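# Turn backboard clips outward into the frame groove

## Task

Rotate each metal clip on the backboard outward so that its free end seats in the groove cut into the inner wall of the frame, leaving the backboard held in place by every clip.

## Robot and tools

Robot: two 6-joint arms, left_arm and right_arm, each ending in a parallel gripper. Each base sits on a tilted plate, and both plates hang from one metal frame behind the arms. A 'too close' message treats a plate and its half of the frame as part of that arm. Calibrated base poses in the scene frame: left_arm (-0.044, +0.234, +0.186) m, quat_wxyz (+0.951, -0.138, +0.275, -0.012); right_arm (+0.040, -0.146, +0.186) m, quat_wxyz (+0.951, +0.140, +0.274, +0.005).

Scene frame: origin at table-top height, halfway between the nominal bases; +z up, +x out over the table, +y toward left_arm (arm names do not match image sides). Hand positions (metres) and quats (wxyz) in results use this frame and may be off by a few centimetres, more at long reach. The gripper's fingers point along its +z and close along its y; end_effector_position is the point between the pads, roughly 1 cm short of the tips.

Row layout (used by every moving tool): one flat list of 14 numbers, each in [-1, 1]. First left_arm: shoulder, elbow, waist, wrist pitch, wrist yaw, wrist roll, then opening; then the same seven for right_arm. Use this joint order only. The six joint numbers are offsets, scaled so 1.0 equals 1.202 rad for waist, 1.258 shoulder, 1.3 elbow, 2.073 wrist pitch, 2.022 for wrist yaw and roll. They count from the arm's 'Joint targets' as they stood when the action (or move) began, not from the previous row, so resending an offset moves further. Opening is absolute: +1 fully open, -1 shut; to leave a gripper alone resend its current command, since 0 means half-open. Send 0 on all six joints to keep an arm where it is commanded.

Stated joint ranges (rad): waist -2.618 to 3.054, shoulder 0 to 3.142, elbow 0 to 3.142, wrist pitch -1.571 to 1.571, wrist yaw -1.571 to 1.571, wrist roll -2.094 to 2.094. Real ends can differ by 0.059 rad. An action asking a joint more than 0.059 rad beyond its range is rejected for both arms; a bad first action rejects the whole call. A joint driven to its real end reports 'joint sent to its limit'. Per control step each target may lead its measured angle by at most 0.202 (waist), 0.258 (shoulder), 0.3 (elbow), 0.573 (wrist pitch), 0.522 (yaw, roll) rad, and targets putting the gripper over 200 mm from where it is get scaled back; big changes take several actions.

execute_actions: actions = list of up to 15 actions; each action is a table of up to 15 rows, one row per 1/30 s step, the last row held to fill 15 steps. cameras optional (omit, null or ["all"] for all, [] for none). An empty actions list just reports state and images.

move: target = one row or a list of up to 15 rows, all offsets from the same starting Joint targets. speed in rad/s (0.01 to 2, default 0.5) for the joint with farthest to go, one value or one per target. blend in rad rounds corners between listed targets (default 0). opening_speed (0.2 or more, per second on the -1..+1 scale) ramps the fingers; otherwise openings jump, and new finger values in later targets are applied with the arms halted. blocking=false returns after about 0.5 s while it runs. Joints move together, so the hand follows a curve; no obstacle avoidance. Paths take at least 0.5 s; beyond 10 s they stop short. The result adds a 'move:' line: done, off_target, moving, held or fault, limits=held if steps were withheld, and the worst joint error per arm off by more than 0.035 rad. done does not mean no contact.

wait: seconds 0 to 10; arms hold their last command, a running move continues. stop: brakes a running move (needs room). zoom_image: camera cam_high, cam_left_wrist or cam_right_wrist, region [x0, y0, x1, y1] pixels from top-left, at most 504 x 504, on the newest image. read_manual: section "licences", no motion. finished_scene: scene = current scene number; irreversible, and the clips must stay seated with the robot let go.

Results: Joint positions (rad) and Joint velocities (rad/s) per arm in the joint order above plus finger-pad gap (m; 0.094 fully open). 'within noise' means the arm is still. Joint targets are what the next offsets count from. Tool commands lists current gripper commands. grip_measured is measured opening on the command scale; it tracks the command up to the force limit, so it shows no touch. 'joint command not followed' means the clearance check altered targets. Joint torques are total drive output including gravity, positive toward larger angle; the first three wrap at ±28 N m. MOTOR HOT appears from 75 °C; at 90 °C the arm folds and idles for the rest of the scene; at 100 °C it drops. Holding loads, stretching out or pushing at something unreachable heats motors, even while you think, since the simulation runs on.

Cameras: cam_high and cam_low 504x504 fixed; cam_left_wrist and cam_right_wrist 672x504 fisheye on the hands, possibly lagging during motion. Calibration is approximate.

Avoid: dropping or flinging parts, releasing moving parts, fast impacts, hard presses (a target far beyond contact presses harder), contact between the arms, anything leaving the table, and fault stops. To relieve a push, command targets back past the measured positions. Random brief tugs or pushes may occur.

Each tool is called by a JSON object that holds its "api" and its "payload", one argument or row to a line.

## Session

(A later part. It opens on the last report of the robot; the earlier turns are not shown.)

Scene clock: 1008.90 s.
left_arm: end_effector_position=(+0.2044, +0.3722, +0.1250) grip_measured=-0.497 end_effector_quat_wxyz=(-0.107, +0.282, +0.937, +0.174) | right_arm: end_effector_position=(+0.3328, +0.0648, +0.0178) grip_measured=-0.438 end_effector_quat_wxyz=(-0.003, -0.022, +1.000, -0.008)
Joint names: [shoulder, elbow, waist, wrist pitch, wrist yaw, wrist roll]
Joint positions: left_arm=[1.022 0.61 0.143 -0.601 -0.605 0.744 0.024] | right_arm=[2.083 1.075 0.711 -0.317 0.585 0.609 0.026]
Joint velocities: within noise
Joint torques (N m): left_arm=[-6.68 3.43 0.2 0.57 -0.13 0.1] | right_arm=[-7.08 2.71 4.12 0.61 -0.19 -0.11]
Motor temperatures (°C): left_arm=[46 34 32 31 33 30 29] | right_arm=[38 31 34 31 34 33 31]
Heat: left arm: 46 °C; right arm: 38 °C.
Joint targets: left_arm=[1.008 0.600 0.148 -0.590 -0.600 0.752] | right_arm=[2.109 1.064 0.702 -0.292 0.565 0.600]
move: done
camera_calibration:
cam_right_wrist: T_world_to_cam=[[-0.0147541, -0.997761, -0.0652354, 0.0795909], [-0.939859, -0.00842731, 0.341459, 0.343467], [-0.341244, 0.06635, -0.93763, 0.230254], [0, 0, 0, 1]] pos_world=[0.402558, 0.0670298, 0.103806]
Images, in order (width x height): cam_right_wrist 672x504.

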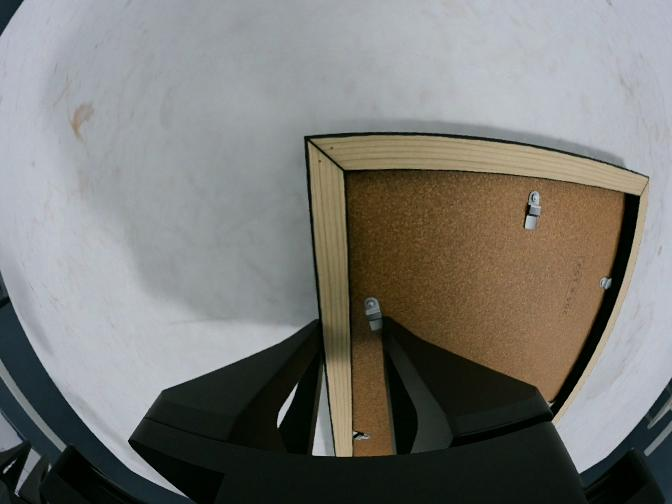

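{"api": "move", "payload": {
  "target": [
    [0,0,0,0,0,0,-0.5,0,0,0,0,0,0,-0.15],
    [0,0,0,0,0,0,-0.5,-0.059,0.0277,0.0216,-0.033,0.005,0.0173,-0.15],
    [0,0,0,0,0,0,-0.5,0.001,0.0077,-0.0008,0.002,0,0,-0.15]
  ],
  "speed": [0.2,0.2,0.1],
  "opening_speed": 0.6,
  "cameras": ["cam_right_wrist"]
}}

{"api": "zoom_image", "payload": {
  "camera": "cam_right_wrist",
  "region": [290, 260, 420, 390]
}}

Scene clock: 1030.80 s.
left_arm: end_effector_position=(+0.2044, +0.3722, +0.1250) grip_measured=-0.497 end_effector_quat_wxyz=(-0.107, +0.282, +0.937, +0.174) | right_arm: end_effector_position=(+0.3343, +0.0706, +0.0183) grip_measured=-0.152 end_effector_quat_wxyz=(-0.005, -0.018, +1.000, +0.004)
Joint names: [shoulder, elbow, waist, wrist pitch, wrist yaw, wrist roll]
Joint positions: left_arm=[1.022 0.61 0.143 -0.601 -0.605 0.744 0.024] | right_arm=[2.085 1.083 0.712 -0.311 0.563 0.61 0.04]
Joint velocities: within noise
Joint torques (N m): left_arm=[-6.65 3.43 0.24 0.57 -0.12 0.09] | right_arm=[-7.1 2.86 3.99 0.59 0.01 -0.14]
Motor temperatures (°C): left_arm=[46 34 32 31 33 30 29] | right_arm=[39 31 34 31 34 33 31]
Heat: left arm: 46 °C; right arm: 39 °C.
Joint targets: left_arm=[1.008 0.600 0.148 -0.590 -0.600 0.752] | right_arm=[2.110 1.074 0.701 -0.288 0.565 0.600]
move: done
camera_calibration:
cam_right_wrist: T_world_to_cam=[[-0.0227547, -0.99576, -0.0891271, 0.0884101], [-0.938445, -0.00946144, 0.345298, 0.344316], [-0.344677, 0.0914981, -0.934251, 0.230177], [0, 0, 0, 1]] pos_world=[0.404471, 0.0702323, 0.104031]
Images, in order (width x height): cam_right_wrist 672x504.

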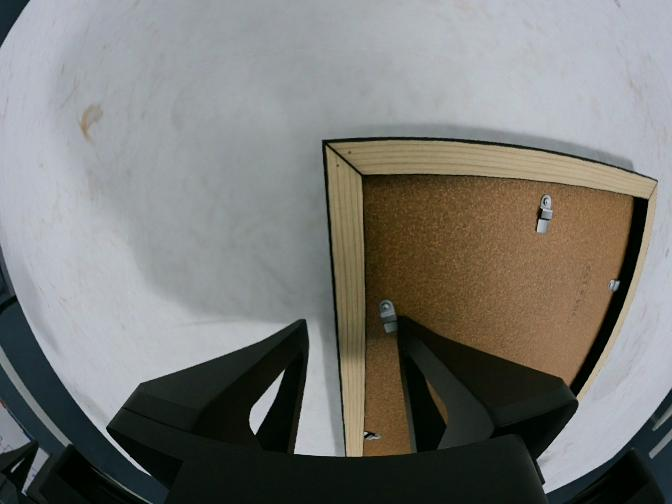

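Scaled by 3.877 from the camera's 672x504 image, which has a finer 960x720 frame.

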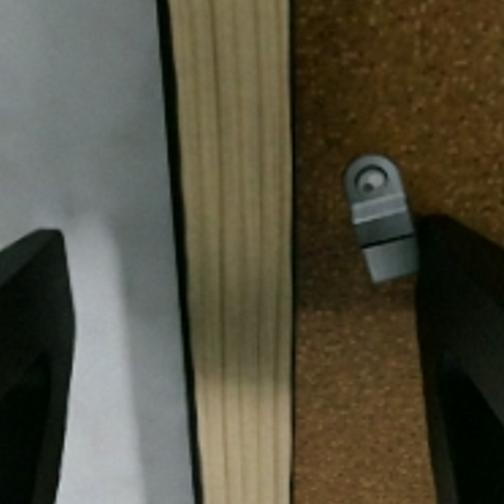

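{"api": "move", "payload": {
  "target": [
    [0,0,0,0,0,0,-0.5,0,0,0,0.003,0,0,-0.25],
    [0,0,0,0,0,0,-0.5,0,0,0,0.003,0,0,-0.45]
  ],
  "speed": 0.1,
  "opening_speed": 0.5,
  "cameras": ["cam_right_wrist"]
}}

{"api": "zoom_image", "payload": {
  "camera": "cam_right_wrist",
  "region": [290, 260, 420, 390]
}}

Scene clock: 1044.57 s.
left_arm: end_effector_position=(+0.2044, +0.3722, +0.1250) grip_measured=-0.497 end_effector_quat_wxyz=(-0.107, +0.282, +0.937, +0.174) | right_arm: end_effector_position=(+0.3345, +0.0661, +0.0183) grip_measured=-0.448 end_effector_quat_wxyz=(-0.003, -0.021, +1.000, -0.007)
Joint names: [shoulder, elbow, waist, wrist pitch, wrist yaw, wrist roll]
Joint positions: left_arm=[1.022 0.61 0.143 -0.601 -0.605 0.744 0.024] | right_arm=[2.085 1.083 0.711 -0.322 0.583 0.609 0.026]
Joint velocities: within noise
Joint torques (N m): left_arm=[-6.68 3.45 0.23 0.56 -0.13 0.1] | right_arm=[-7.1 2.96 4.14 0.83 -0.14 -0.12]
Motor temperatures (°C): left_arm=[46 34 32 31 33 30 29] | right_arm=[39 31 34 31 34 33 31]
Heat: left arm: 46 °C; right arm: 39 °C.
Joint targets: left_arm=[1.008 0.600 0.148 -0.590 -0.600 0.752] | right_arm=[2.110 1.074 0.701 -0.282 0.565 0.600]
move: off_target (right_arm); right_arm: the wrist pitch is farthest, 0.040 rad from its target
camera_calibration:
cam_right_wrist: T_world_to_cam=[[-0.0156161, -0.997596, -0.0675123, 0.081302], [-0.939821, -0.00840356, 0.341563, 0.344917], [-0.341309, 0.0687834, -0.937431, 0.231027], [0, 0, 0, 1]] pos_world=[0.404282, 0.0681143, 0.10425]
Images, in order (width x height): cam_right_wrist 672x504.

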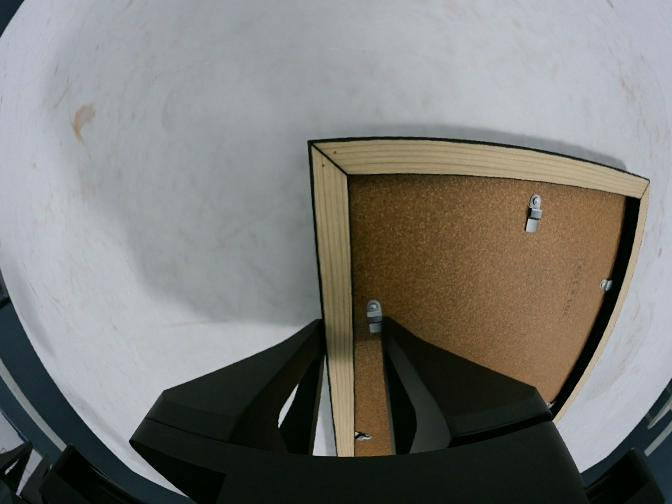

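Scaled by 3.877 from the camera's 672x504 image, which has a finer 960x720 frame.

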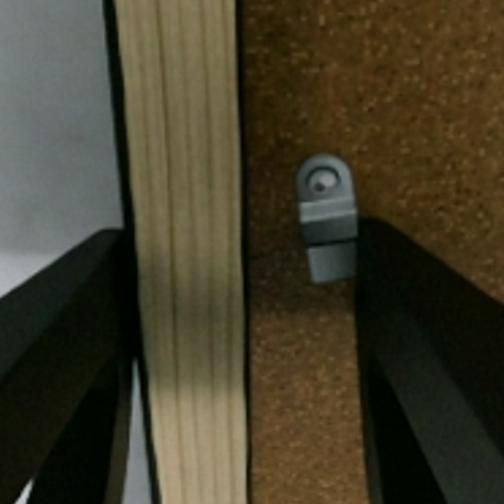

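{"api": "move", "payload": {
  "target": [
    [0,0,0,0,0,0,-0.5,-0.006,0,0,0.008,0,0,-0.35],
    [0,0,0,0,0,0,-0.5,-0.006,0,0,0.008,0,0,-0.45]
  ],
  "speed": 0.1,
  "opening_speed": 0.5,
  "cameras": ["cam_right_wrist"]
}}

{"api": "zoom_image", "payload": {
  "camera": "cam_right_wrist",
  "region": [290, 260, 420, 390]
}}

Scene clock: 1057.87 s.
left_arm: end_effector_position=(+0.2044, +0.3722, +0.1250) grip_measured=-0.497 end_effector_quat_wxyz=(-0.107, +0.282, +0.937, +0.174) | right_arm: end_effector_position=(+0.3348, +0.0668, +0.0183) grip_measured=-0.448 end_effector_quat_wxyz=(-0.002, -0.020, +1.000, -0.005)
Joint names: [shoulder, elbow, waist, wrist pitch, wrist yaw, wrist roll]
Joint positions: left_arm=[1.022 0.61 0.143 -0.601 -0.605 0.744 0.024] | right_arm=[2.085 1.083 0.711 -0.319 0.581 0.609 0.026]
Joint velocities: within noise
Joint torques (N m): left_arm=[-6.71 3.4 0.24 0.56 -0.13 0.09] | right_arm=[-7.64 2.95 4.14 0.88 -0.14 -0.11]
Motor temperatures (°C): left_arm=[46 34 32 31 33 30 29] | right_arm=[39 31 34 32 34 33 31]
Heat: left arm: 46 °C; right arm: 39 °C.
Joint targets: left_arm=[1.008 0.600 0.148 -0.590 -0.600 0.752] | right_arm=[2.103 1.074 0.701 -0.265 0.565 0.600]
move: off_target (right_arm); target 2's new numbers were sent with right_arm's wrist pitch 0.052 rad from that target; right_arm: the wrist pitch is farthest, 0.054 rad from its target
camera_calibration:
cam_right_wrist: T_world_to_cam=[[-0.0172514, -0.997336, -0.0708717, 0.0826254], [-0.940062, -0.00796468, 0.34091, 0.345259], [-0.340567, 0.072505, -0.937421, 0.230566], [0, 0, 0, 1]] pos_world=[0.404513, 0.068438, 0.104291]
Images, in order (width x height): cam_right_wrist 672x504.

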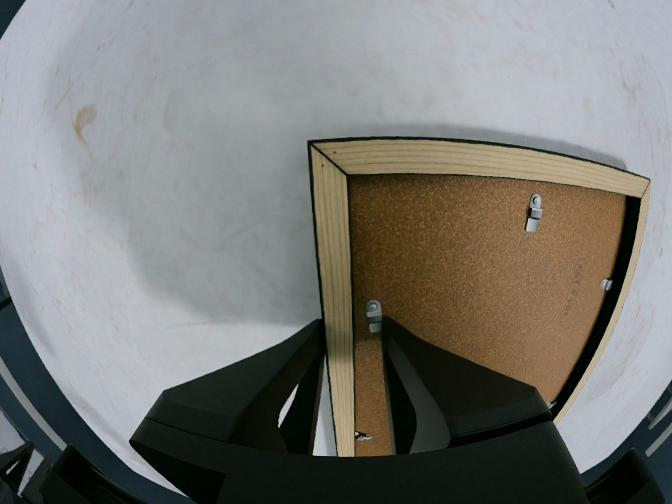

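Scaled by 3.877 from the camera's 672x504 image, which has a finer 960x720 frame.

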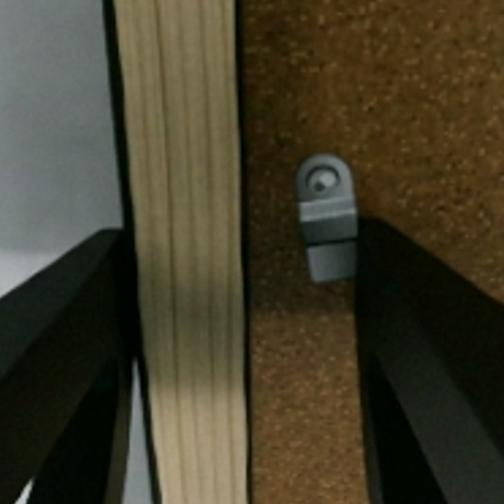

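{"api": "move", "payload": {
  "target": [
    [0,0,0,0,0,0,-0.5,0,0,0,-0.005,0,0,-0.52],
    [0,0,0,0,0,0,-0.5,0,0,0,-0.005,0,0,-0.6]
  ],
  "speed": 0.1,
  "opening_speed": 0.3,
  "cameras": ["cam_right_wrist"]
}}

{"api": "zoom_image", "payload": {
  "camera": "cam_right_wrist",
  "region": [290, 260, 420, 390]
}}

Scene clock: 1069.03 s.
left_arm: end_effector_position=(+0.2044, +0.3722, +0.1250) grip_measured=-0.497 end_effector_quat_wxyz=(-0.107, +0.282, +0.937, +0.174) | right_arm: end_effector_position=(+0.3349, +0.0690, +0.0182) grip_measured=-0.597 end_effector_quat_wxyz=(-0.003, -0.018, +1.000, +0.000)
Joint names: [shoulder, elbow, waist, wrist pitch, wrist yaw, wrist roll]
Joint positions: left_arm=[1.022 0.61 0.143 -0.601 -0.605 0.744 0.024] | right_arm=[2.085 1.083 0.711 -0.313 0.571 0.609 0.019]
Joint velocities: within noise
Joint torques (N m): left_arm=[-6.65 3.41 0.21 0.57 -0.13 0.09] | right_arm=[-7.87 2.81 4.07 0.76 -0.06 -0.12]
Motor temperatures (°C): left_arm=[46 34 32 31 33 30 29] | right_arm=[39 31 34 32 34 33 31]
Heat: left arm: 46 °C; right arm: 39 °C.
Joint targets: left_arm=[1.008 0.600 0.148 -0.590 -0.600 0.752] | right_arm=[2.103 1.074 0.701 -0.276 0.565 0.600]
move: off_target (right_arm); target 2's new numbers were sent with right_arm's wrist pitch 0.041 rad from that target; right_arm: the wrist pitch is farthest, 0.037 rad from its target
camera_calibration:
cam_right_wrist: T_world_to_cam=[[-0.0212816, -0.996423, -0.0817773, 0.0862463], [-0.939504, -0.00803882, 0.342444, 0.345208], [-0.341877, 0.0841178, -0.935972, 0.229981], [0, 0, 0, 1]] pos_world=[0.404785, 0.0693674, 0.104095]
Images, in order (width x height): cam_right_wrist 672x504.

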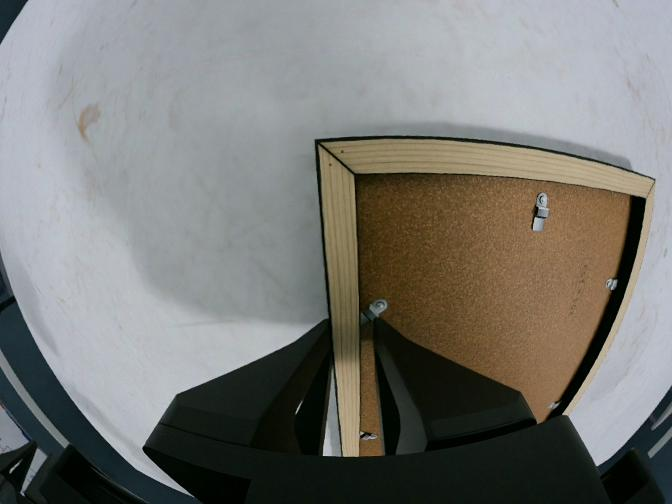

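Scaled by 3.877 from the camera's 672x504 image, which has a finer 960x720 frame.

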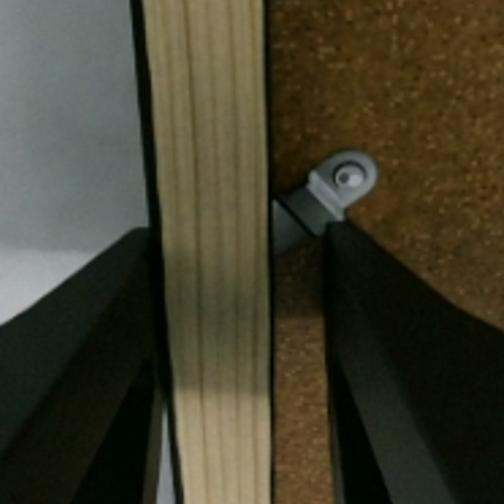

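{"api": "move", "payload": {
  "target": [0,0,0,0,0,0,-0.5,0,0,0,0,0,0,-0.70],
  "speed": 0.1,
  "opening_speed": 0.3,
  "cameras": ["cam_right_wrist"]
}}

{"api": "zoom_image", "payload": {
  "camera": "cam_right_wrist",
  "region": [290, 260, 420, 390]
}}

Scene clock: 1076.37 s.
left_arm: end_effector_position=(+0.2044, +0.3722, +0.1250) grip_measured=-0.497 end_effector_quat_wxyz=(-0.107, +0.282, +0.937, +0.174) | right_arm: end_effector_position=(+0.3348, +0.0713, +0.0182) grip_measured=-0.698 end_effector_quat_wxyz=(-0.004, -0.017, +1.000, +0.006)
Joint names: [shoulder, elbow, waist, wrist pitch, wrist yaw, wrist roll]
Joint positions: left_arm=[1.022 0.61 0.143 -0.601 -0.605 0.744 0.024] | right_arm=[2.085 1.083 0.711 -0.307 0.56 0.609 0.014]
Joint velocities: within noise
Joint torques (N m): left_arm=[-6.67 3.43 0.21 0.57 -0.13 0.09] | right_arm=[-7.91 2.86 4.11 0.73 0.05 -0.15]
Motor temperatures (°C): left_arm=[46 34 32 31 33 30 29] | right_arm=[39 31 35 32 34 33 31]
Heat: left arm: 46 °C; right arm: 39 °C.
Joint targets: left_arm=[1.008 0.600 0.148 -0.590 -0.600 0.752] | right_arm=[2.103 1.074 0.701 -0.276 0.565 0.600]
move: done
camera_calibration:
cam_right_wrist: T_world_to_cam=[[-0.0246317, -0.995353, -0.0930904, 0.089769], [-0.938648, -0.00901502, 0.344758, 0.344838], [-0.343995, 0.0958711, -0.934064, 0.229593], [0, 0, 0, 1]] pos_world=[0.404872, 0.0704492, 0.103925]
Images, in order (width x height): cam_right_wrist 672x504.

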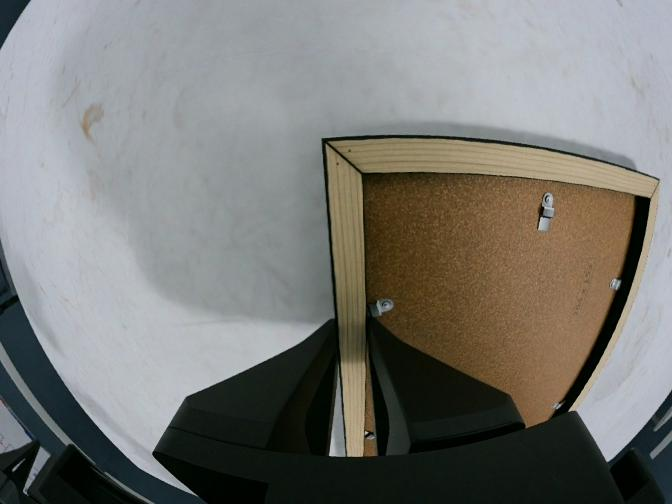

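Scaled by 3.877 from the camera's 672x504 image, which has a finer 960x720 frame.

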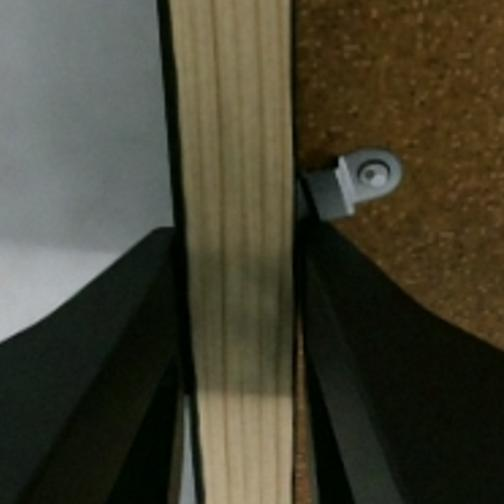

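{"api": "move", "payload": {
  "target": [
    [0,0,0,0,0,0,-0.5,-0.008,0.002,0,0.006,0,0,-0.5],
    [0,0,0,0,0,0,-0.5,-0.008,0.002,0,0.006,0,0,-0.71]
  ],
  "speed": 0.1,
  "opening_speed": 0.5,
  "cameras": ["cam_right_wrist"]
}}

{"api": "zoom_image", "payload": {
  "camera": "cam_right_wrist",
  "region": [290, 260, 420, 390]
}}

Scene clock: 1086.03 s.
left_arm: end_effector_position=(+0.2044, +0.3722, +0.1250) grip_measured=-0.497 end_effector_quat_wxyz=(-0.107, +0.282, +0.937, +0.174) | right_arm: end_effector_position=(+0.3353, +0.0723, +0.0182) grip_measured=-0.708 end_effector_quat_wxyz=(-0.003, -0.015, +1.000, +0.008)
Joint names: [shoulder, elbow, waist, wrist pitch, wrist yaw, wrist roll]
Joint positions: left_arm=[1.022 0.61 0.143 -0.601 -0.605 0.744 0.024] | right_arm=[2.085 1.083 0.711 -0.302 0.558 0.609 0.014]
Joint velocities: within noise
Joint torques (N m): left_arm=[-6.67 3.43 0.23 0.57 -0.12 0.1] | right_arm=[-8.84 2.91 4.04 0.8 0.06 -0.1]
Motor temperatures (°C): left_arm=[46 34 32 31 33 30 29] | right_arm=[40 31 35 32 34 33 31]
Heat: left arm: 46 °C; right arm: 40 °C.
Joint targets: left_arm=[1.008 0.600 0.148 -0.590 -0.600 0.752] | right_arm=[2.093 1.077 0.701 -0.263 0.565 0.600]
move: off_target (right_arm); target 2's new numbers were sent with right_arm's wrist pitch 0.036 rad from that target; right_arm: the wrist pitch is farthest, 0.038 rad from its target
camera_calibration:
cam_right_wrist: T_world_to_cam=[[-0.0271437, -0.994841, -0.0977462, 0.0917085], [-0.939268, -0.00808207, 0.343088, 0.345574], [-0.342108, 0.101123, -0.934203, 0.228696], [0, 0, 0, 1]] pos_world=[0.405315, 0.070902, 0.10405]
Images, in order (width x height): cam_right_wrist 672x504.

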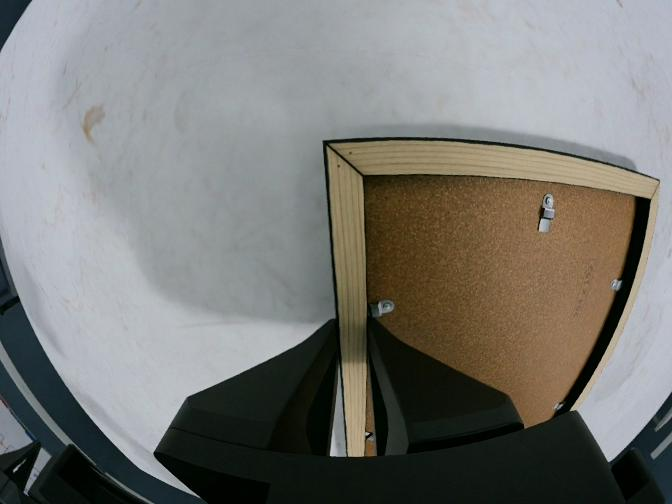

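Scaled by 3.877 from the camera's 672x504 image, which has a finer 960x720 frame.

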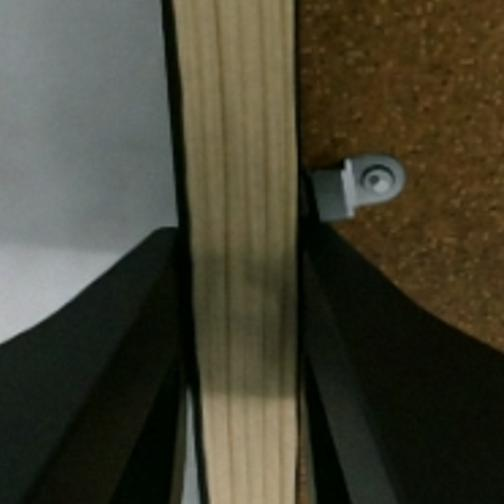

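{"api": "move", "payload": {
  "target": [
    [0,0,0,0,0,0,-0.5,0,0,0,-0.006,0,0,-0.3],
    [0,0,0,0,0,0,-0.5,-0.074,0.025,0.053,-0.085,0.010,0.040,-0.3],
    [0,0,0,0,0,0,-0.5,-0.229,-0.039,-0.133,-0.085,-0.024,-0.0875,-0.3]
  ],
  "speed": [0.2,0.3,0.5],
  "opening_speed": 1,
  "cameras": ["cam_right_wrist"]
}}

{"api": "zoom_image", "payload": {
  "camera": "cam_right_wrist",
  "region": [230, 200, 430, 400]
}}

Scene clock: 1137.80 s.
left_arm: end_effector_position=(+0.2044, +0.3722, +0.1250) grip_measured=-0.497 end_effector_quat_wxyz=(-0.107, +0.282, +0.937, +0.174) | right_arm: end_effector_position=(+0.3827, -0.0051, +0.0522) grip_measured=-0.302 end_effector_quat_wxyz=(+0.002, -0.010, +1.000, +0.001)
Joint names: [shoulder, elbow, waist, wrist pitch, wrist yaw, wrist roll]
Joint positions: left_arm=[1.022 0.61 0.143 -0.601 -0.605 0.744 0.024] | right_arm=[1.825 1.042 0.543 -0.422 0.522 0.432 0.033]
Joint velocities: within noise
Joint torques (N m): left_arm=[-6.68 3.43 0.23 0.57 -0.12 0.09] | right_arm=[-11.32 2.88 3.67 0.29 -0.03 -0.14]
Motor temperatures (°C): left_arm=[46 34 32 31 33 30 29] | right_arm=[41 31 35 32 34 33 31]
Heat: left arm: 46 °C; right arm: 41 °C.
Joint targets: left_arm=[1.008 0.600 0.148 -0.590 -0.600 0.752] | right_arm=[1.804 1.026 0.541 -0.440 0.516 0.423]
move: done
camera_calibration:
cam_right_wrist: T_world_to_cam=[[-0.0370709, -0.995709, -0.0847863, 0.022436], [-0.942657, 0.00668093, 0.333696, 0.379643], [-0.331698, 0.0922948, -0.93886, 0.280767], [0, 0, 0, 1]] pos_world=[0.451834, -0.00611, 0.138818]
Images, in order (width x height): cam_right_wrist 672x504.

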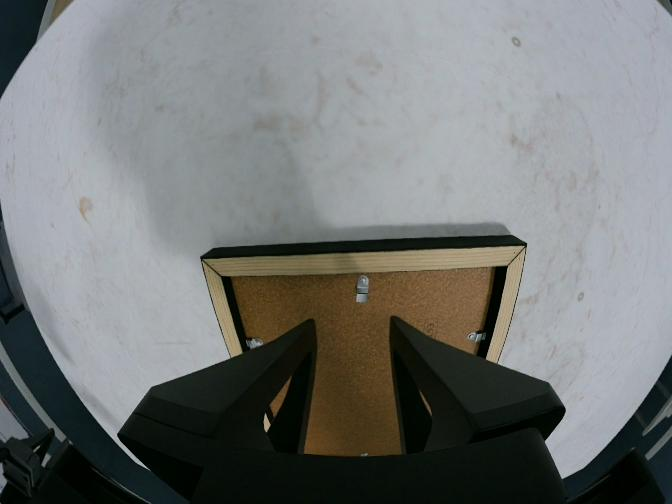

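Scaled by 2.520 from the camera's 672x504 image, which has a finer 960x720 frame.

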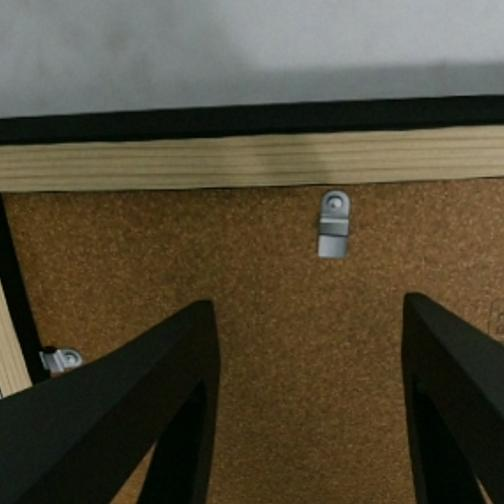

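{"api": "move", "payload": {
  "target": [0,0,0,0,0,0,-0.5,0.078,-0.0086,-0.030,0.0585,-0.006,-0.020,-0.34],
  "speed": 0.3,
  "cameras": ["cam_right_wrist"]
}}

{"api": "zoom_image", "payload": {
  "camera": "cam_right_wrist",
  "region": [270, 220, 420, 370]
}}

Scene clock: 1164.73 s.
left_arm: end_effector_position=(+0.2044, +0.3722, +0.1250) grip_measured=-0.497 end_effector_quat_wxyz=(-0.107, +0.282, +0.937, +0.174) | right_arm: end_effector_position=(+0.3790, -0.0050, +0.0293) grip_measured=-0.338 end_effector_quat_wxyz=(-0.001, -0.016, +1.000, +0.001)
Joint names: [shoulder, elbow, waist, wrist pitch, wrist yaw, wrist roll]
Joint positions: left_arm=[1.022 0.61 0.143 -0.601 -0.605 0.744 0.024] | right_arm=[1.884 1.025 0.512 -0.336 0.51 0.391 0.031]
Joint velocities: within noise
Joint torques (N m): left_arm=[-6.67 3.43 0.24 0.57 -0.12 0.1] | right_arm=[-7.84 2.99 3.28 0.62 -0.05 -0.13]
Motor temperatures (°C): left_arm=[46 34 32 31 33 30 29] | right_arm=[45 31 34 31 34 33 31]
Heat: left arm: 46 °C; right arm: 45 °C.
Joint targets: left_arm=[1.008 0.600 0.148 -0.590 -0.600 0.752] | right_arm=[1.903 1.015 0.505 -0.318 0.504 0.383]
move: done
camera_calibration:
cam_right_wrist: T_world_to_cam=[[-0.0261561, -0.996163, -0.0835174, 0.0162664], [-0.940976, -0.00366855, 0.338453, 0.38295], [-0.337461, 0.0874405, -0.93727, 0.260131], [0, 0, 0, 1]] pos_world=[0.448556, -0.00513711, 0.115561]
Images, in order (width x height): cam_right_wrist 672x504.

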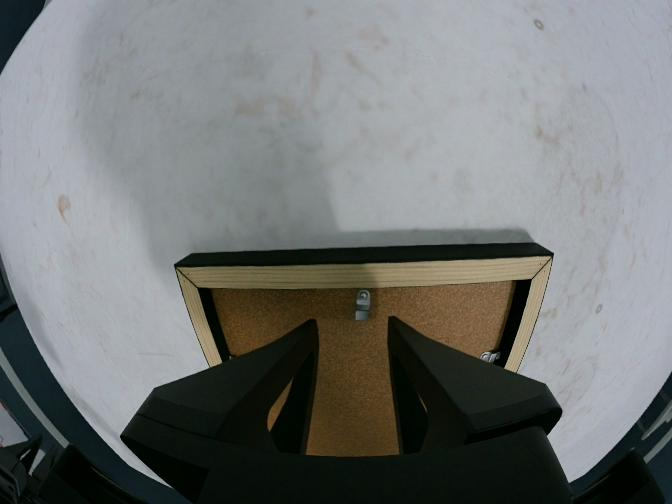

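Scaled by 3.360 from the camera's 672x504 image, which has a finer 960x720 frame.

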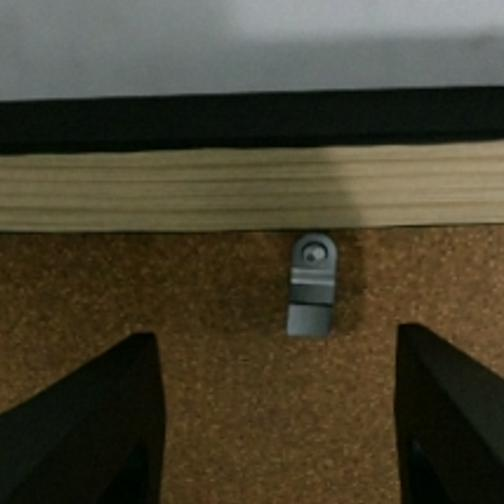

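{"api": "move", "payload": {
  "target": [0,0,0,0,0,0,-0.5,0.033,-0.004,-0.013,0.025,-0.0024,-0.009,-0.34],
  "speed": 0.1,
  "cameras": ["cam_right_wrist"]
}}

{"api": "zoom_image", "payload": {
  "camera": "cam_right_wrist",
  "region": [290, 250, 420, 380]
}}

Scene clock: 1174.07 s.
left_arm: end_effector_position=(+0.2044, +0.3722, +0.1250) grip_measured=-0.497 end_effector_quat_wxyz=(-0.107, +0.282, +0.937, +0.174) | right_arm: end_effector_position=(+0.3788, -0.0039, +0.0180) grip_measured=-0.338 end_effector_quat_wxyz=(+0.000, -0.017, +1.000, +0.001)
Joint names: [shoulder, elbow, waist, wrist pitch, wrist yaw, wrist roll]
Joint positions: left_arm=[1.022 0.61 0.143 -0.601 -0.605 0.744 0.024] | right_arm=[1.919 1.025 0.499 -0.293 0.505 0.374 0.031]
Joint velocities: within noise
Joint torques (N m): left_arm=[-6.67 3.41 0.21 0.58 -0.13 0.09] | right_arm=[-7.17 2.5 3.15 0.69 -0.03 -0.11]
Motor temperatures (°C): left_arm=[46 34 32 31 33 30 29] | right_arm=[42 31 34 31 34 33 31]
Heat: left arm: 46 °C; right arm: 42 °C.
Joint targets: left_arm=[1.008 0.600 0.148 -0.590 -0.600 0.752] | right_arm=[1.944 1.010 0.489 -0.267 0.499 0.365]
move: done
camera_calibration:
cam_right_wrist: T_world_to_cam=[[-0.0240101, -0.996239, -0.083253, 0.0155786], [-0.941372, -0.00550163, 0.337325, 0.386757], [-0.336515, 0.0864713, -0.9377, 0.248996], [0, 0, 0, 1]] pos_world=[0.448247, -0.00388319, 0.104317]
Images, in order (width x height): cam_right_wrist 672x504.

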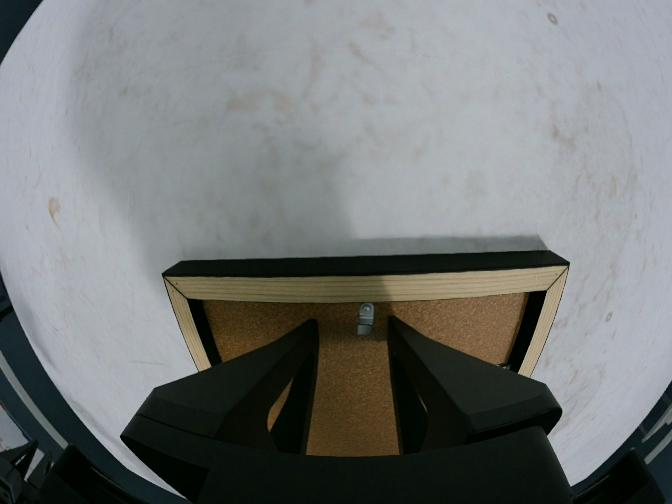

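Scaled by 3.877 from the camera's 672x504 image, which has a finer 960x720 frame.

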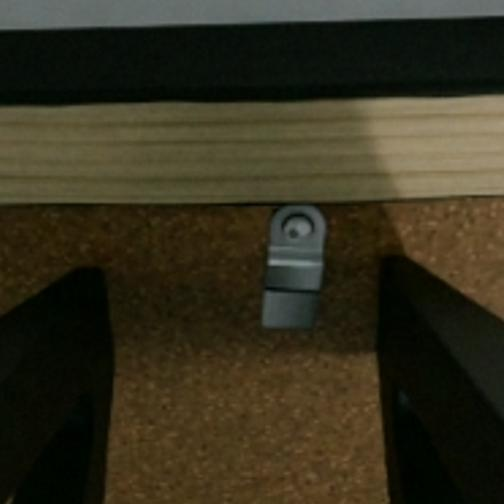

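{"api": "move", "payload": {
  "target": [
    [0,0,0,0,0,0,-0.5,0,0,0,0,0,0,-0.6],
    [0,0,0,0,0,0,-0.5,0,0,0,0,0,0,-0.8]
  ],
  "speed": 0.1,
  "opening_speed": 0.4,
  "cameras": ["cam_right_wrist"]
}}

{"api": "zoom_image", "payload": {
  "camera": "cam_right_wrist",
  "region": [290, 250, 420, 380]
}}

Scene clock: 1181.73 s.
left_arm: end_effector_position=(+0.2044, +0.3722, +0.1250) grip_measured=-0.497 end_effector_quat_wxyz=(-0.107, +0.282, +0.937, +0.174) | right_arm: end_effector_position=(+0.3805, -0.0067, +0.0178) grip_measured=-0.798 end_effector_quat_wxyz=(+0.004, -0.016, +1.000, -0.007)
Joint names: [shoulder, elbow, waist, wrist pitch, wrist yaw, wrist roll]
Joint positions: left_arm=[1.022 0.61 0.143 -0.601 -0.605 0.744 0.024] | right_arm=[1.919 1.024 0.498 -0.289 0.523 0.373 0.009]
Joint velocities: within noise
Joint torques (N m): left_arm=[-6.68 3.43 0.23 0.57 -0.13 0.09] | right_arm=[-7.17 2.55 3.32 0.65 -0.2 -0.13]
Motor temperatures (°C): left_arm=[46 34 32 31 33 30 29] | right_arm=[41 31 34 31 34 33 31]
Heat: left arm: 46 °C; right arm: 41 °C.
Joint targets: left_arm=[1.008 0.600 0.148 -0.590 -0.600 0.752] | right_arm=[1.944 1.010 0.489 -0.267 0.500 0.365]
move: done
camera_calibration:
cam_right_wrist: T_world_to_cam=[[-0.0240769, -0.997358, -0.0685426, 0.0125536], [-0.944482, 0.000220196, 0.328563, 0.389814], [-0.32768, 0.072648, -0.941992, 0.246222], [0, 0, 0, 1]] pos_world=[0.449157, -0.00545294, 0.104721]
Images, in order (width x height): cam_right_wrist 672x504.

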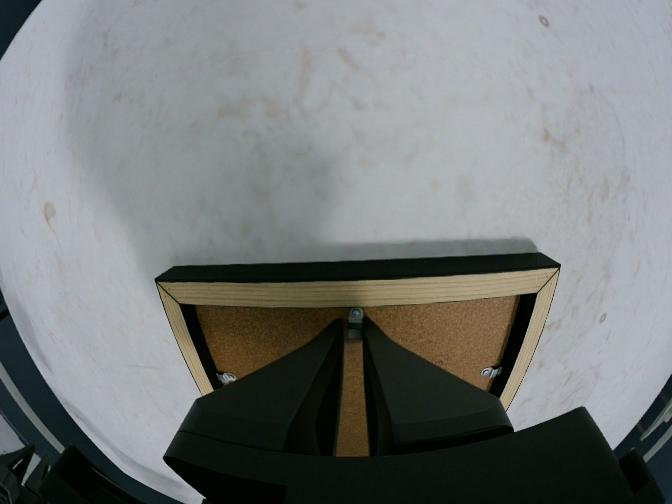

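Scaled by 3.877 from the camera's 672x504 image, which has a finer 960x720 frame.

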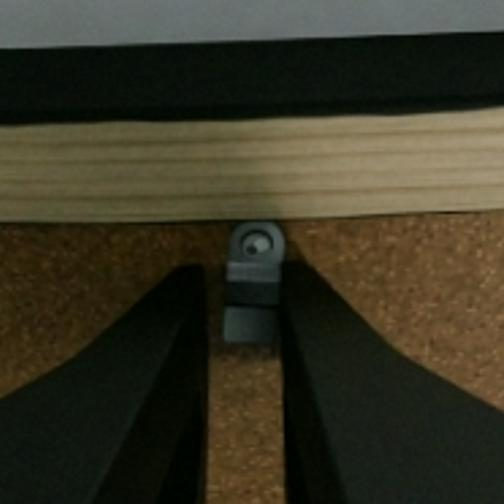

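{"api": "move", "payload": {
  "target": [
    [0,0,0,0,0,0,-0.5,0,0,0,0,0,0,-0.5],
    [0,0,0,0,0,0,-0.5,-0.071,0.0154,0.030,-0.047,0.004,0.020,-0.5],
    [0,0,0,0,0,0,-0.5,-0.0006,-0.0017,0.0038,-0.0003,0.0006,0.0023,-0.5]
  ],
  "speed": [0.2,0.2,0.1],
  "opening_speed": 0.6,
  "cameras": ["cam_right_wrist"]
}}

{"api": "zoom_image", "payload": {
  "camera": "cam_right_wrist",
  "region": [290, 250, 420, 380]
}}

Scene clock: 1229.87 s.
left_arm: end_effector_position=(+0.2044, +0.3722, +0.1250) grip_measured=-0.497 end_effector_quat_wxyz=(-0.107, +0.282, +0.937, +0.174) | right_arm: end_effector_position=(+0.3776, -0.0015, +0.0181) grip_measured=-0.502 end_effector_quat_wxyz=(-0.002, -0.016, +1.000, +0.005)
Joint names: [shoulder, elbow, waist, wrist pitch, wrist yaw, wrist roll]
Joint positions: left_arm=[1.022 0.61 0.143 -0.601 -0.605 0.744 0.024] | right_arm=[1.92 1.024 0.502 -0.291 0.498 0.379 0.023]
Joint velocities: within noise
Joint torques (N m): left_arm=[-6.65 3.41 0.21 0.57 -0.12 0.09] | right_arm=[-7.3 2.29 3.43 0.68 0 -0.09]
Motor temperatures (°C): left_arm=[46 34 32 31 33 30 29] | right_arm=[39 31 34 32 34 33 31]
Heat: left arm: 46 °C; right arm: 39 °C.
Joint targets: left_arm=[1.008 0.600 0.148 -0.590 -0.600 0.752] | right_arm=[1.944 1.008 0.494 -0.267 0.501 0.369]
move: done
camera_calibration:
cam_right_wrist: T_world_to_cam=[[-0.0257622, -0.995462, -0.0916077, 0.0187917], [-0.940516, -0.00691872, 0.339678, 0.385262], [-0.33877, 0.0949094, -0.93607, 0.249294], [0, 0, 0, 1]] pos_world=[0.447283, -0.00228838, 0.104213]
Images, in order (width x height): cam_right_wrist 672x504.

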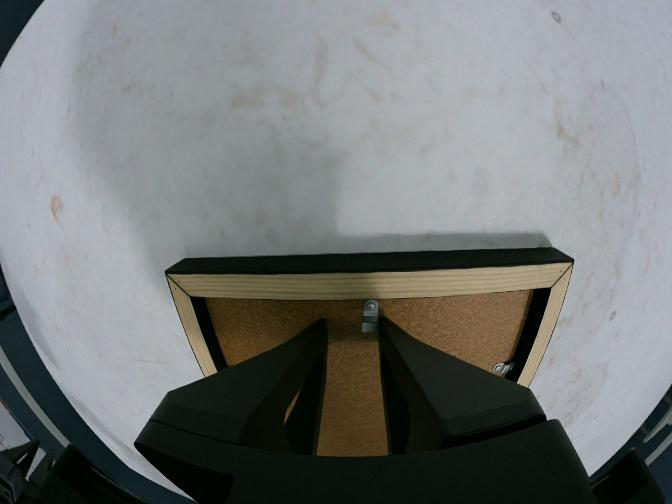

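Scaled by 3.877 from the camera's 672x504 image, which has a finer 960x720 frame.

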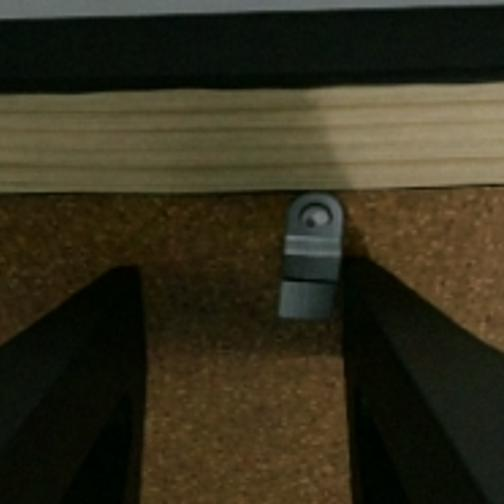

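{"api": "move", "payload": {
  "target": [0,0,0,0,0,0,-0.5,0.012,0.037,0.033,-0.007,0.004,0.020,-0.5],
  "speed": 0.1,
  "cameras": ["cam_right_wrist"]
}}

{"api": "zoom_image", "payload": {
  "camera": "cam_right_wrist",
  "region": [290, 250, 420, 380]
}}

Scene clock: 1252.37 s.
left_arm: end_effector_position=(+0.2044, +0.3722, +0.1250) grip_measured=-0.497 end_effector_quat_wxyz=(-0.107, +0.282, +0.937, +0.174) | right_arm: end_effector_position=(+0.3787, +0.0002, +0.0181) grip_measured=-0.502 end_effector_quat_wxyz=(+0.001, -0.009, +1.000, -0.002)
Joint names: [shoulder, elbow, waist, wrist pitch, wrist yaw, wrist roll]
Joint positions: left_arm=[1.022 0.61 0.143 -0.601 -0.605 0.744 0.024] | right_arm=[1.93 1.034 0.511 -0.296 0.516 0.403 0.023]
Joint velocities: within noise
Joint torques (N m): left_arm=[-6.65 3.43 0.24 0.56 -0.11 0.11] | right_arm=[-6.93 5.59 5.64 0.62 -0.07 0.07]
Motor temperatures (°C): left_arm=[46 34 32 31 33 30 29] | right_arm=[39 31 34 32 34 33 31]
Heat: left arm: 46 °C; right arm: 39 °C.
Joint targets: left_arm=[1.008 0.600 0.148 -0.590 -0.600 0.752] | right_arm=[1.958 1.056 0.533 -0.282 0.509 0.410]
move: done
camera_calibration:
cam_right_wrist: T_world_to_cam=[[-0.0394946, -0.996118, -0.0786692, 0.0254796], [-0.942416, 0.0109668, 0.334262, 0.387087], [-0.332102, 0.0873407, -0.939191, 0.246999], [0, 0, 0, 1]] pos_world=[0.447832, -0.000437558, 0.104596]
Images, in order (width x height): cam_right_wrist 672x504.

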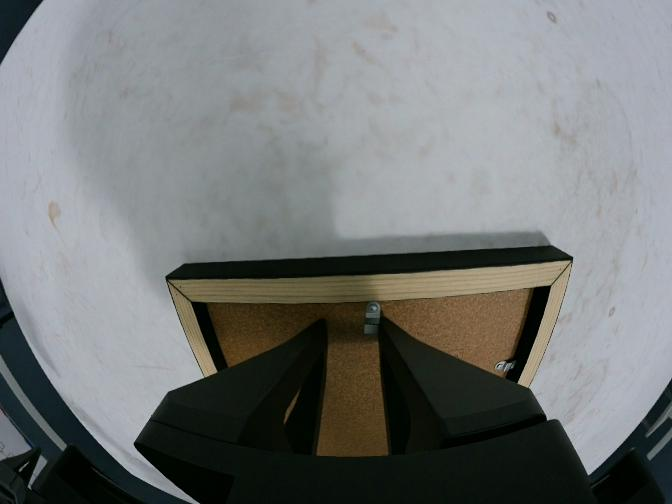

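Scaled by 3.877 from the camera's 672x504 image, which has a finer 960x720 frame.

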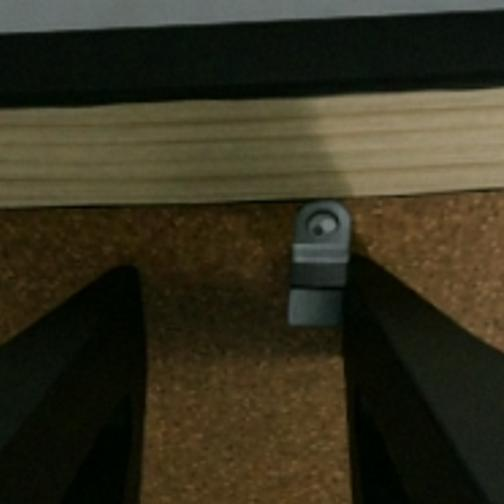

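{"api": "move", "payload": {
  "target": [0,0,0,0,0,0,-0.5,0.008,0.012,0.020,-0.004,-0.006,0.008,-0.5],
  "speed": 0.1,
  "cameras": ["cam_right_wrist"]
}}

{"api": "zoom_image", "payload": {
  "camera": "cam_right_wrist",
  "region": [290, 250, 420, 380]
}}

Scene clock: 1264.60 s.
left_arm: end_effector_position=(+0.2044, +0.3722, +0.1250) grip_measured=-0.497 end_effector_quat_wxyz=(-0.107, +0.282, +0.937, +0.174) | right_arm: end_effector_position=(+0.3799, +0.0101, +0.0191) grip_measured=-0.502 end_effector_quat_wxyz=(+0.004, -0.009, +1.000, +0.004)
Joint names: [shoulder, elbow, waist, wrist pitch, wrist yaw, wrist roll]
Joint positions: left_arm=[1.022 0.61 0.143 -0.601 -0.605 0.744 0.024] | right_arm=[1.946 1.052 0.531 -0.298 0.515 0.418 0.023]
Joint velocities: within noise
Joint torques (N m): left_arm=[-6.68 3.47 0.21 0.57 -0.13 0.09] | right_arm=[-7.6 5.59 6.2 0.56 -0.16 0.06]
Motor temperatures (°C): left_arm=[46 34 32 31 33 30 29] | right_arm=[39 32 35 31 34 33 31]
Heat: left arm: 46 °C; right arm: 39 °C.
Joint targets: left_arm=[1.008 0.600 0.148 -0.590 -0.600 0.752] | right_arm=[1.969 1.071 0.557 -0.290 0.497 0.426]
move: done
camera_calibration:
cam_right_wrist: T_world_to_cam=[[-0.0387403, -0.995197, -0.0898963, 0.0353442], [-0.944112, 0.00698336, 0.32955, 0.388527], [-0.32734, 0.097639, -0.939849, 0.245585], [0, 0, 0, 1]] pos_world=[0.448572, 0.00848256, 0.105951]
Images, in order (width x height): cam_right_wrist 672x504.

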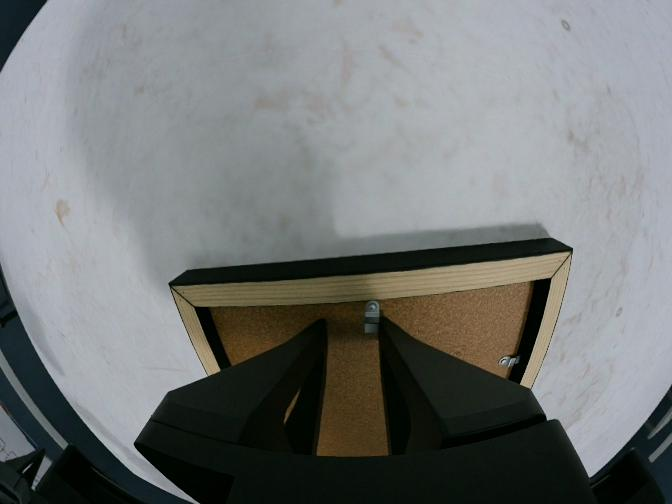

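Scaled by 3.877 from the camera's 672x504 image, which has a finer 960x720 frame.

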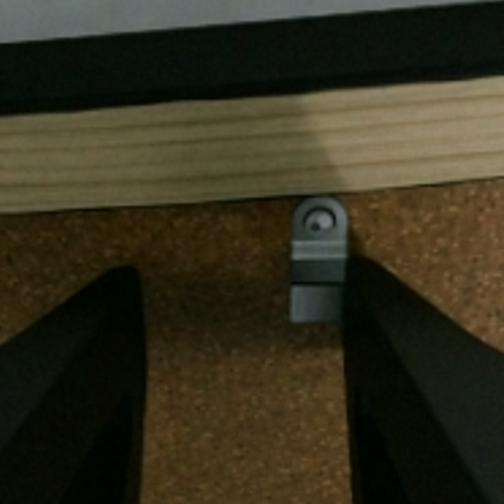

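{"api": "move", "payload": {
  "target": [
    [0,0,0,0,0,0,-0.5,-0.126,-0.005,0.0275,-0.080,0.016,0.022,-0.5],
    [0,0,0,0,0,0,-0.5,-0.134,-0.007,0.0075,-0.083,0.021,-0.2636,-0.55]
  ],
  "speed": [0.2,0.5],
  "opening_speed": 0.6,
  "cameras": ["cam_right_wrist"]
}}

{"api": "zoom_image", "payload": {
  "camera": "cam_right_wrist",
  "region": [230, 200, 430, 400]
}}

Scene clock: 1367.10 s.
left_arm: end_effector_position=(+0.2044, +0.3722, +0.1250) grip_measured=-0.497 end_effector_quat_wxyz=(-0.107, +0.282, +0.937, +0.174) | right_arm: end_effector_position=(+0.3810, +0.0011, +0.0576) grip_measured=-0.548 end_effector_quat_wxyz=(+0.002, -0.285, +0.958, +0.000)
Joint names: [shoulder, elbow, waist, wrist pitch, wrist yaw, wrist roll]
Joint positions: left_arm=[1.022 0.61 0.143 -0.601 -0.605 0.744 0.024] | right_arm=[1.826 1.052 0.568 -0.444 0.532 -0.099 0.021]
Joint velocities: within noise
Joint torques (N m): left_arm=[-6.69 3.4 0.23 0.57 -0.12 0.09] | right_arm=[-11.81 5.18 3.78 0.31 0.06 -0.14]
Motor temperatures (°C): left_arm=[46 34 32 31 33 30 29] | right_arm=[40 33 37 31 34 33 31]
Heat: left arm: 46 °C; right arm: 40 °C.
Joint targets: left_arm=[1.008 0.600 0.148 -0.590 -0.600 0.752] | right_arm=[1.800 1.062 0.566 -0.462 0.539 -0.107]
move: done
camera_calibration:
cam_right_wrist: T_world_to_cam=[[0.496547, -0.864181, -0.0814336, -0.174613], [-0.803988, -0.493257, 0.332115, 0.324003], [-0.327175, -0.0994392, -0.939717, 0.283153], [0, 0, 0, 1]] pos_world=[0.439839, 0.0370761, 0.144258]
Images, in order (width x height): cam_right_wrist 672x504.

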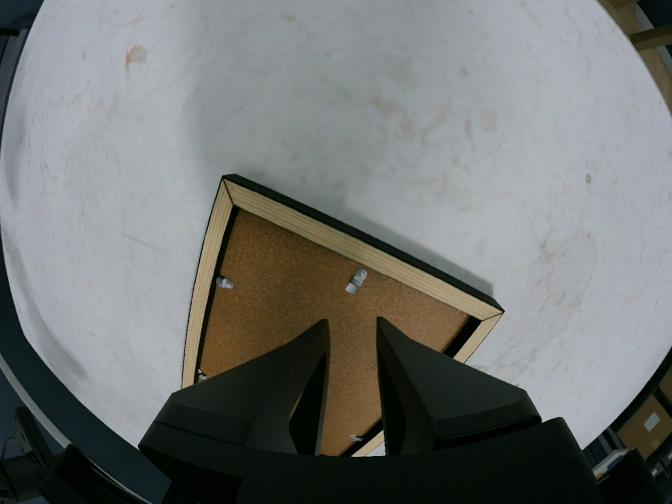

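Scaled by 2.520 from the camera's 672x504 image, which has a finer 960x720 frame.

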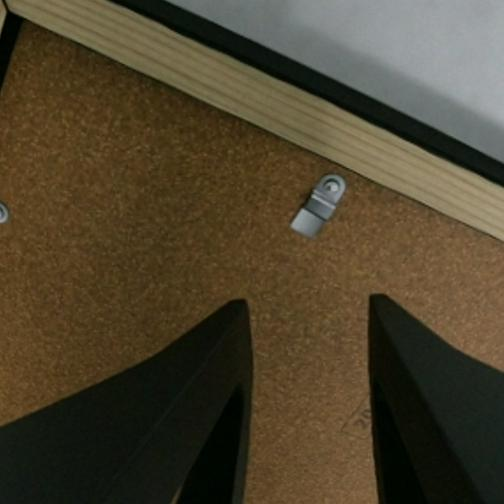

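{"api": "move", "payload": {
  "target": [0,0,0,0,0,0,-0.5,0.0906,-0.0065,-0.0396,0.0598,-0.0128,-0.0149,-0.55],
  "speed": 0.3,
  "cameras": ["cam_right_wrist"]
}}

{"api": "zoom_image", "payload": {
  "camera": "cam_right_wrist",
  "region": [280, 220, 430, 370]
}}

Scene clock: 1397.90 s.
left_arm: end_effector_position=(+0.2044, +0.3722, +0.1250) grip_measured=-0.497 end_effector_quat_wxyz=(-0.107, +0.282, +0.937, +0.174) | right_arm: end_effector_position=(+0.3830, -0.0004, +0.0316) grip_measured=-0.548 end_effector_quat_wxyz=(+0.001, -0.279, +0.960, -0.002)
Joint names: [shoulder, elbow, waist, wrist pitch, wrist yaw, wrist roll]
Joint positions: left_arm=[1.022 0.61 0.143 -0.601 -0.605 0.744 0.024] | right_arm=[1.897 1.052 0.525 -0.355 0.522 -0.129 0.021]
Joint velocities: left_arm=[-0.012 -0.017 -0.007 0.007 0.022 -0.154 -0.001] | right_arm=[within noise]
Joint torques (N m): left_arm=[-6.65 3.41 0.23 0.57 -0.11 0.09] | right_arm=[-8.05 4.19 3.56 0.64 -0.07 -0.13]
Motor temperatures (°C): left_arm=[46 34 32 31 33 30 29] | right_arm=[46 33 36 31 34 33 31]
Heat: left arm: 46 °C; right arm: 46 °C.
Joint targets: left_arm=[1.008 0.600 0.148 -0.590 -0.600 0.752] | right_arm=[1.914 1.054 0.519 -0.338 0.513 -0.137]
move: done
camera_calibration:
cam_right_wrist: T_world_to_cam=[[0.484252, -0.871542, -0.0769062, -0.17446], [-0.810245, -0.479884, 0.336474, 0.335795], [-0.330157, -0.100625, -0.938547, 0.260326], [0, 0, 0, 1]] pos_world=[0.442507, 0.0352886, 0.117925]
Images, in order (width x height): cam_right_wrist 672x504.

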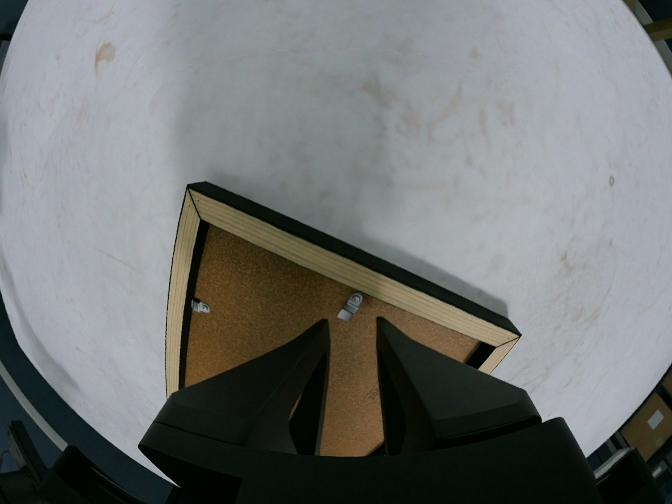

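Scaled by 3.360 from the camera's 672x504 image, which has a finer 960x720 frame.

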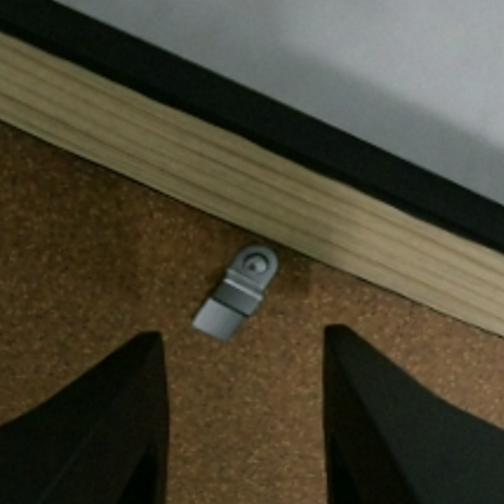

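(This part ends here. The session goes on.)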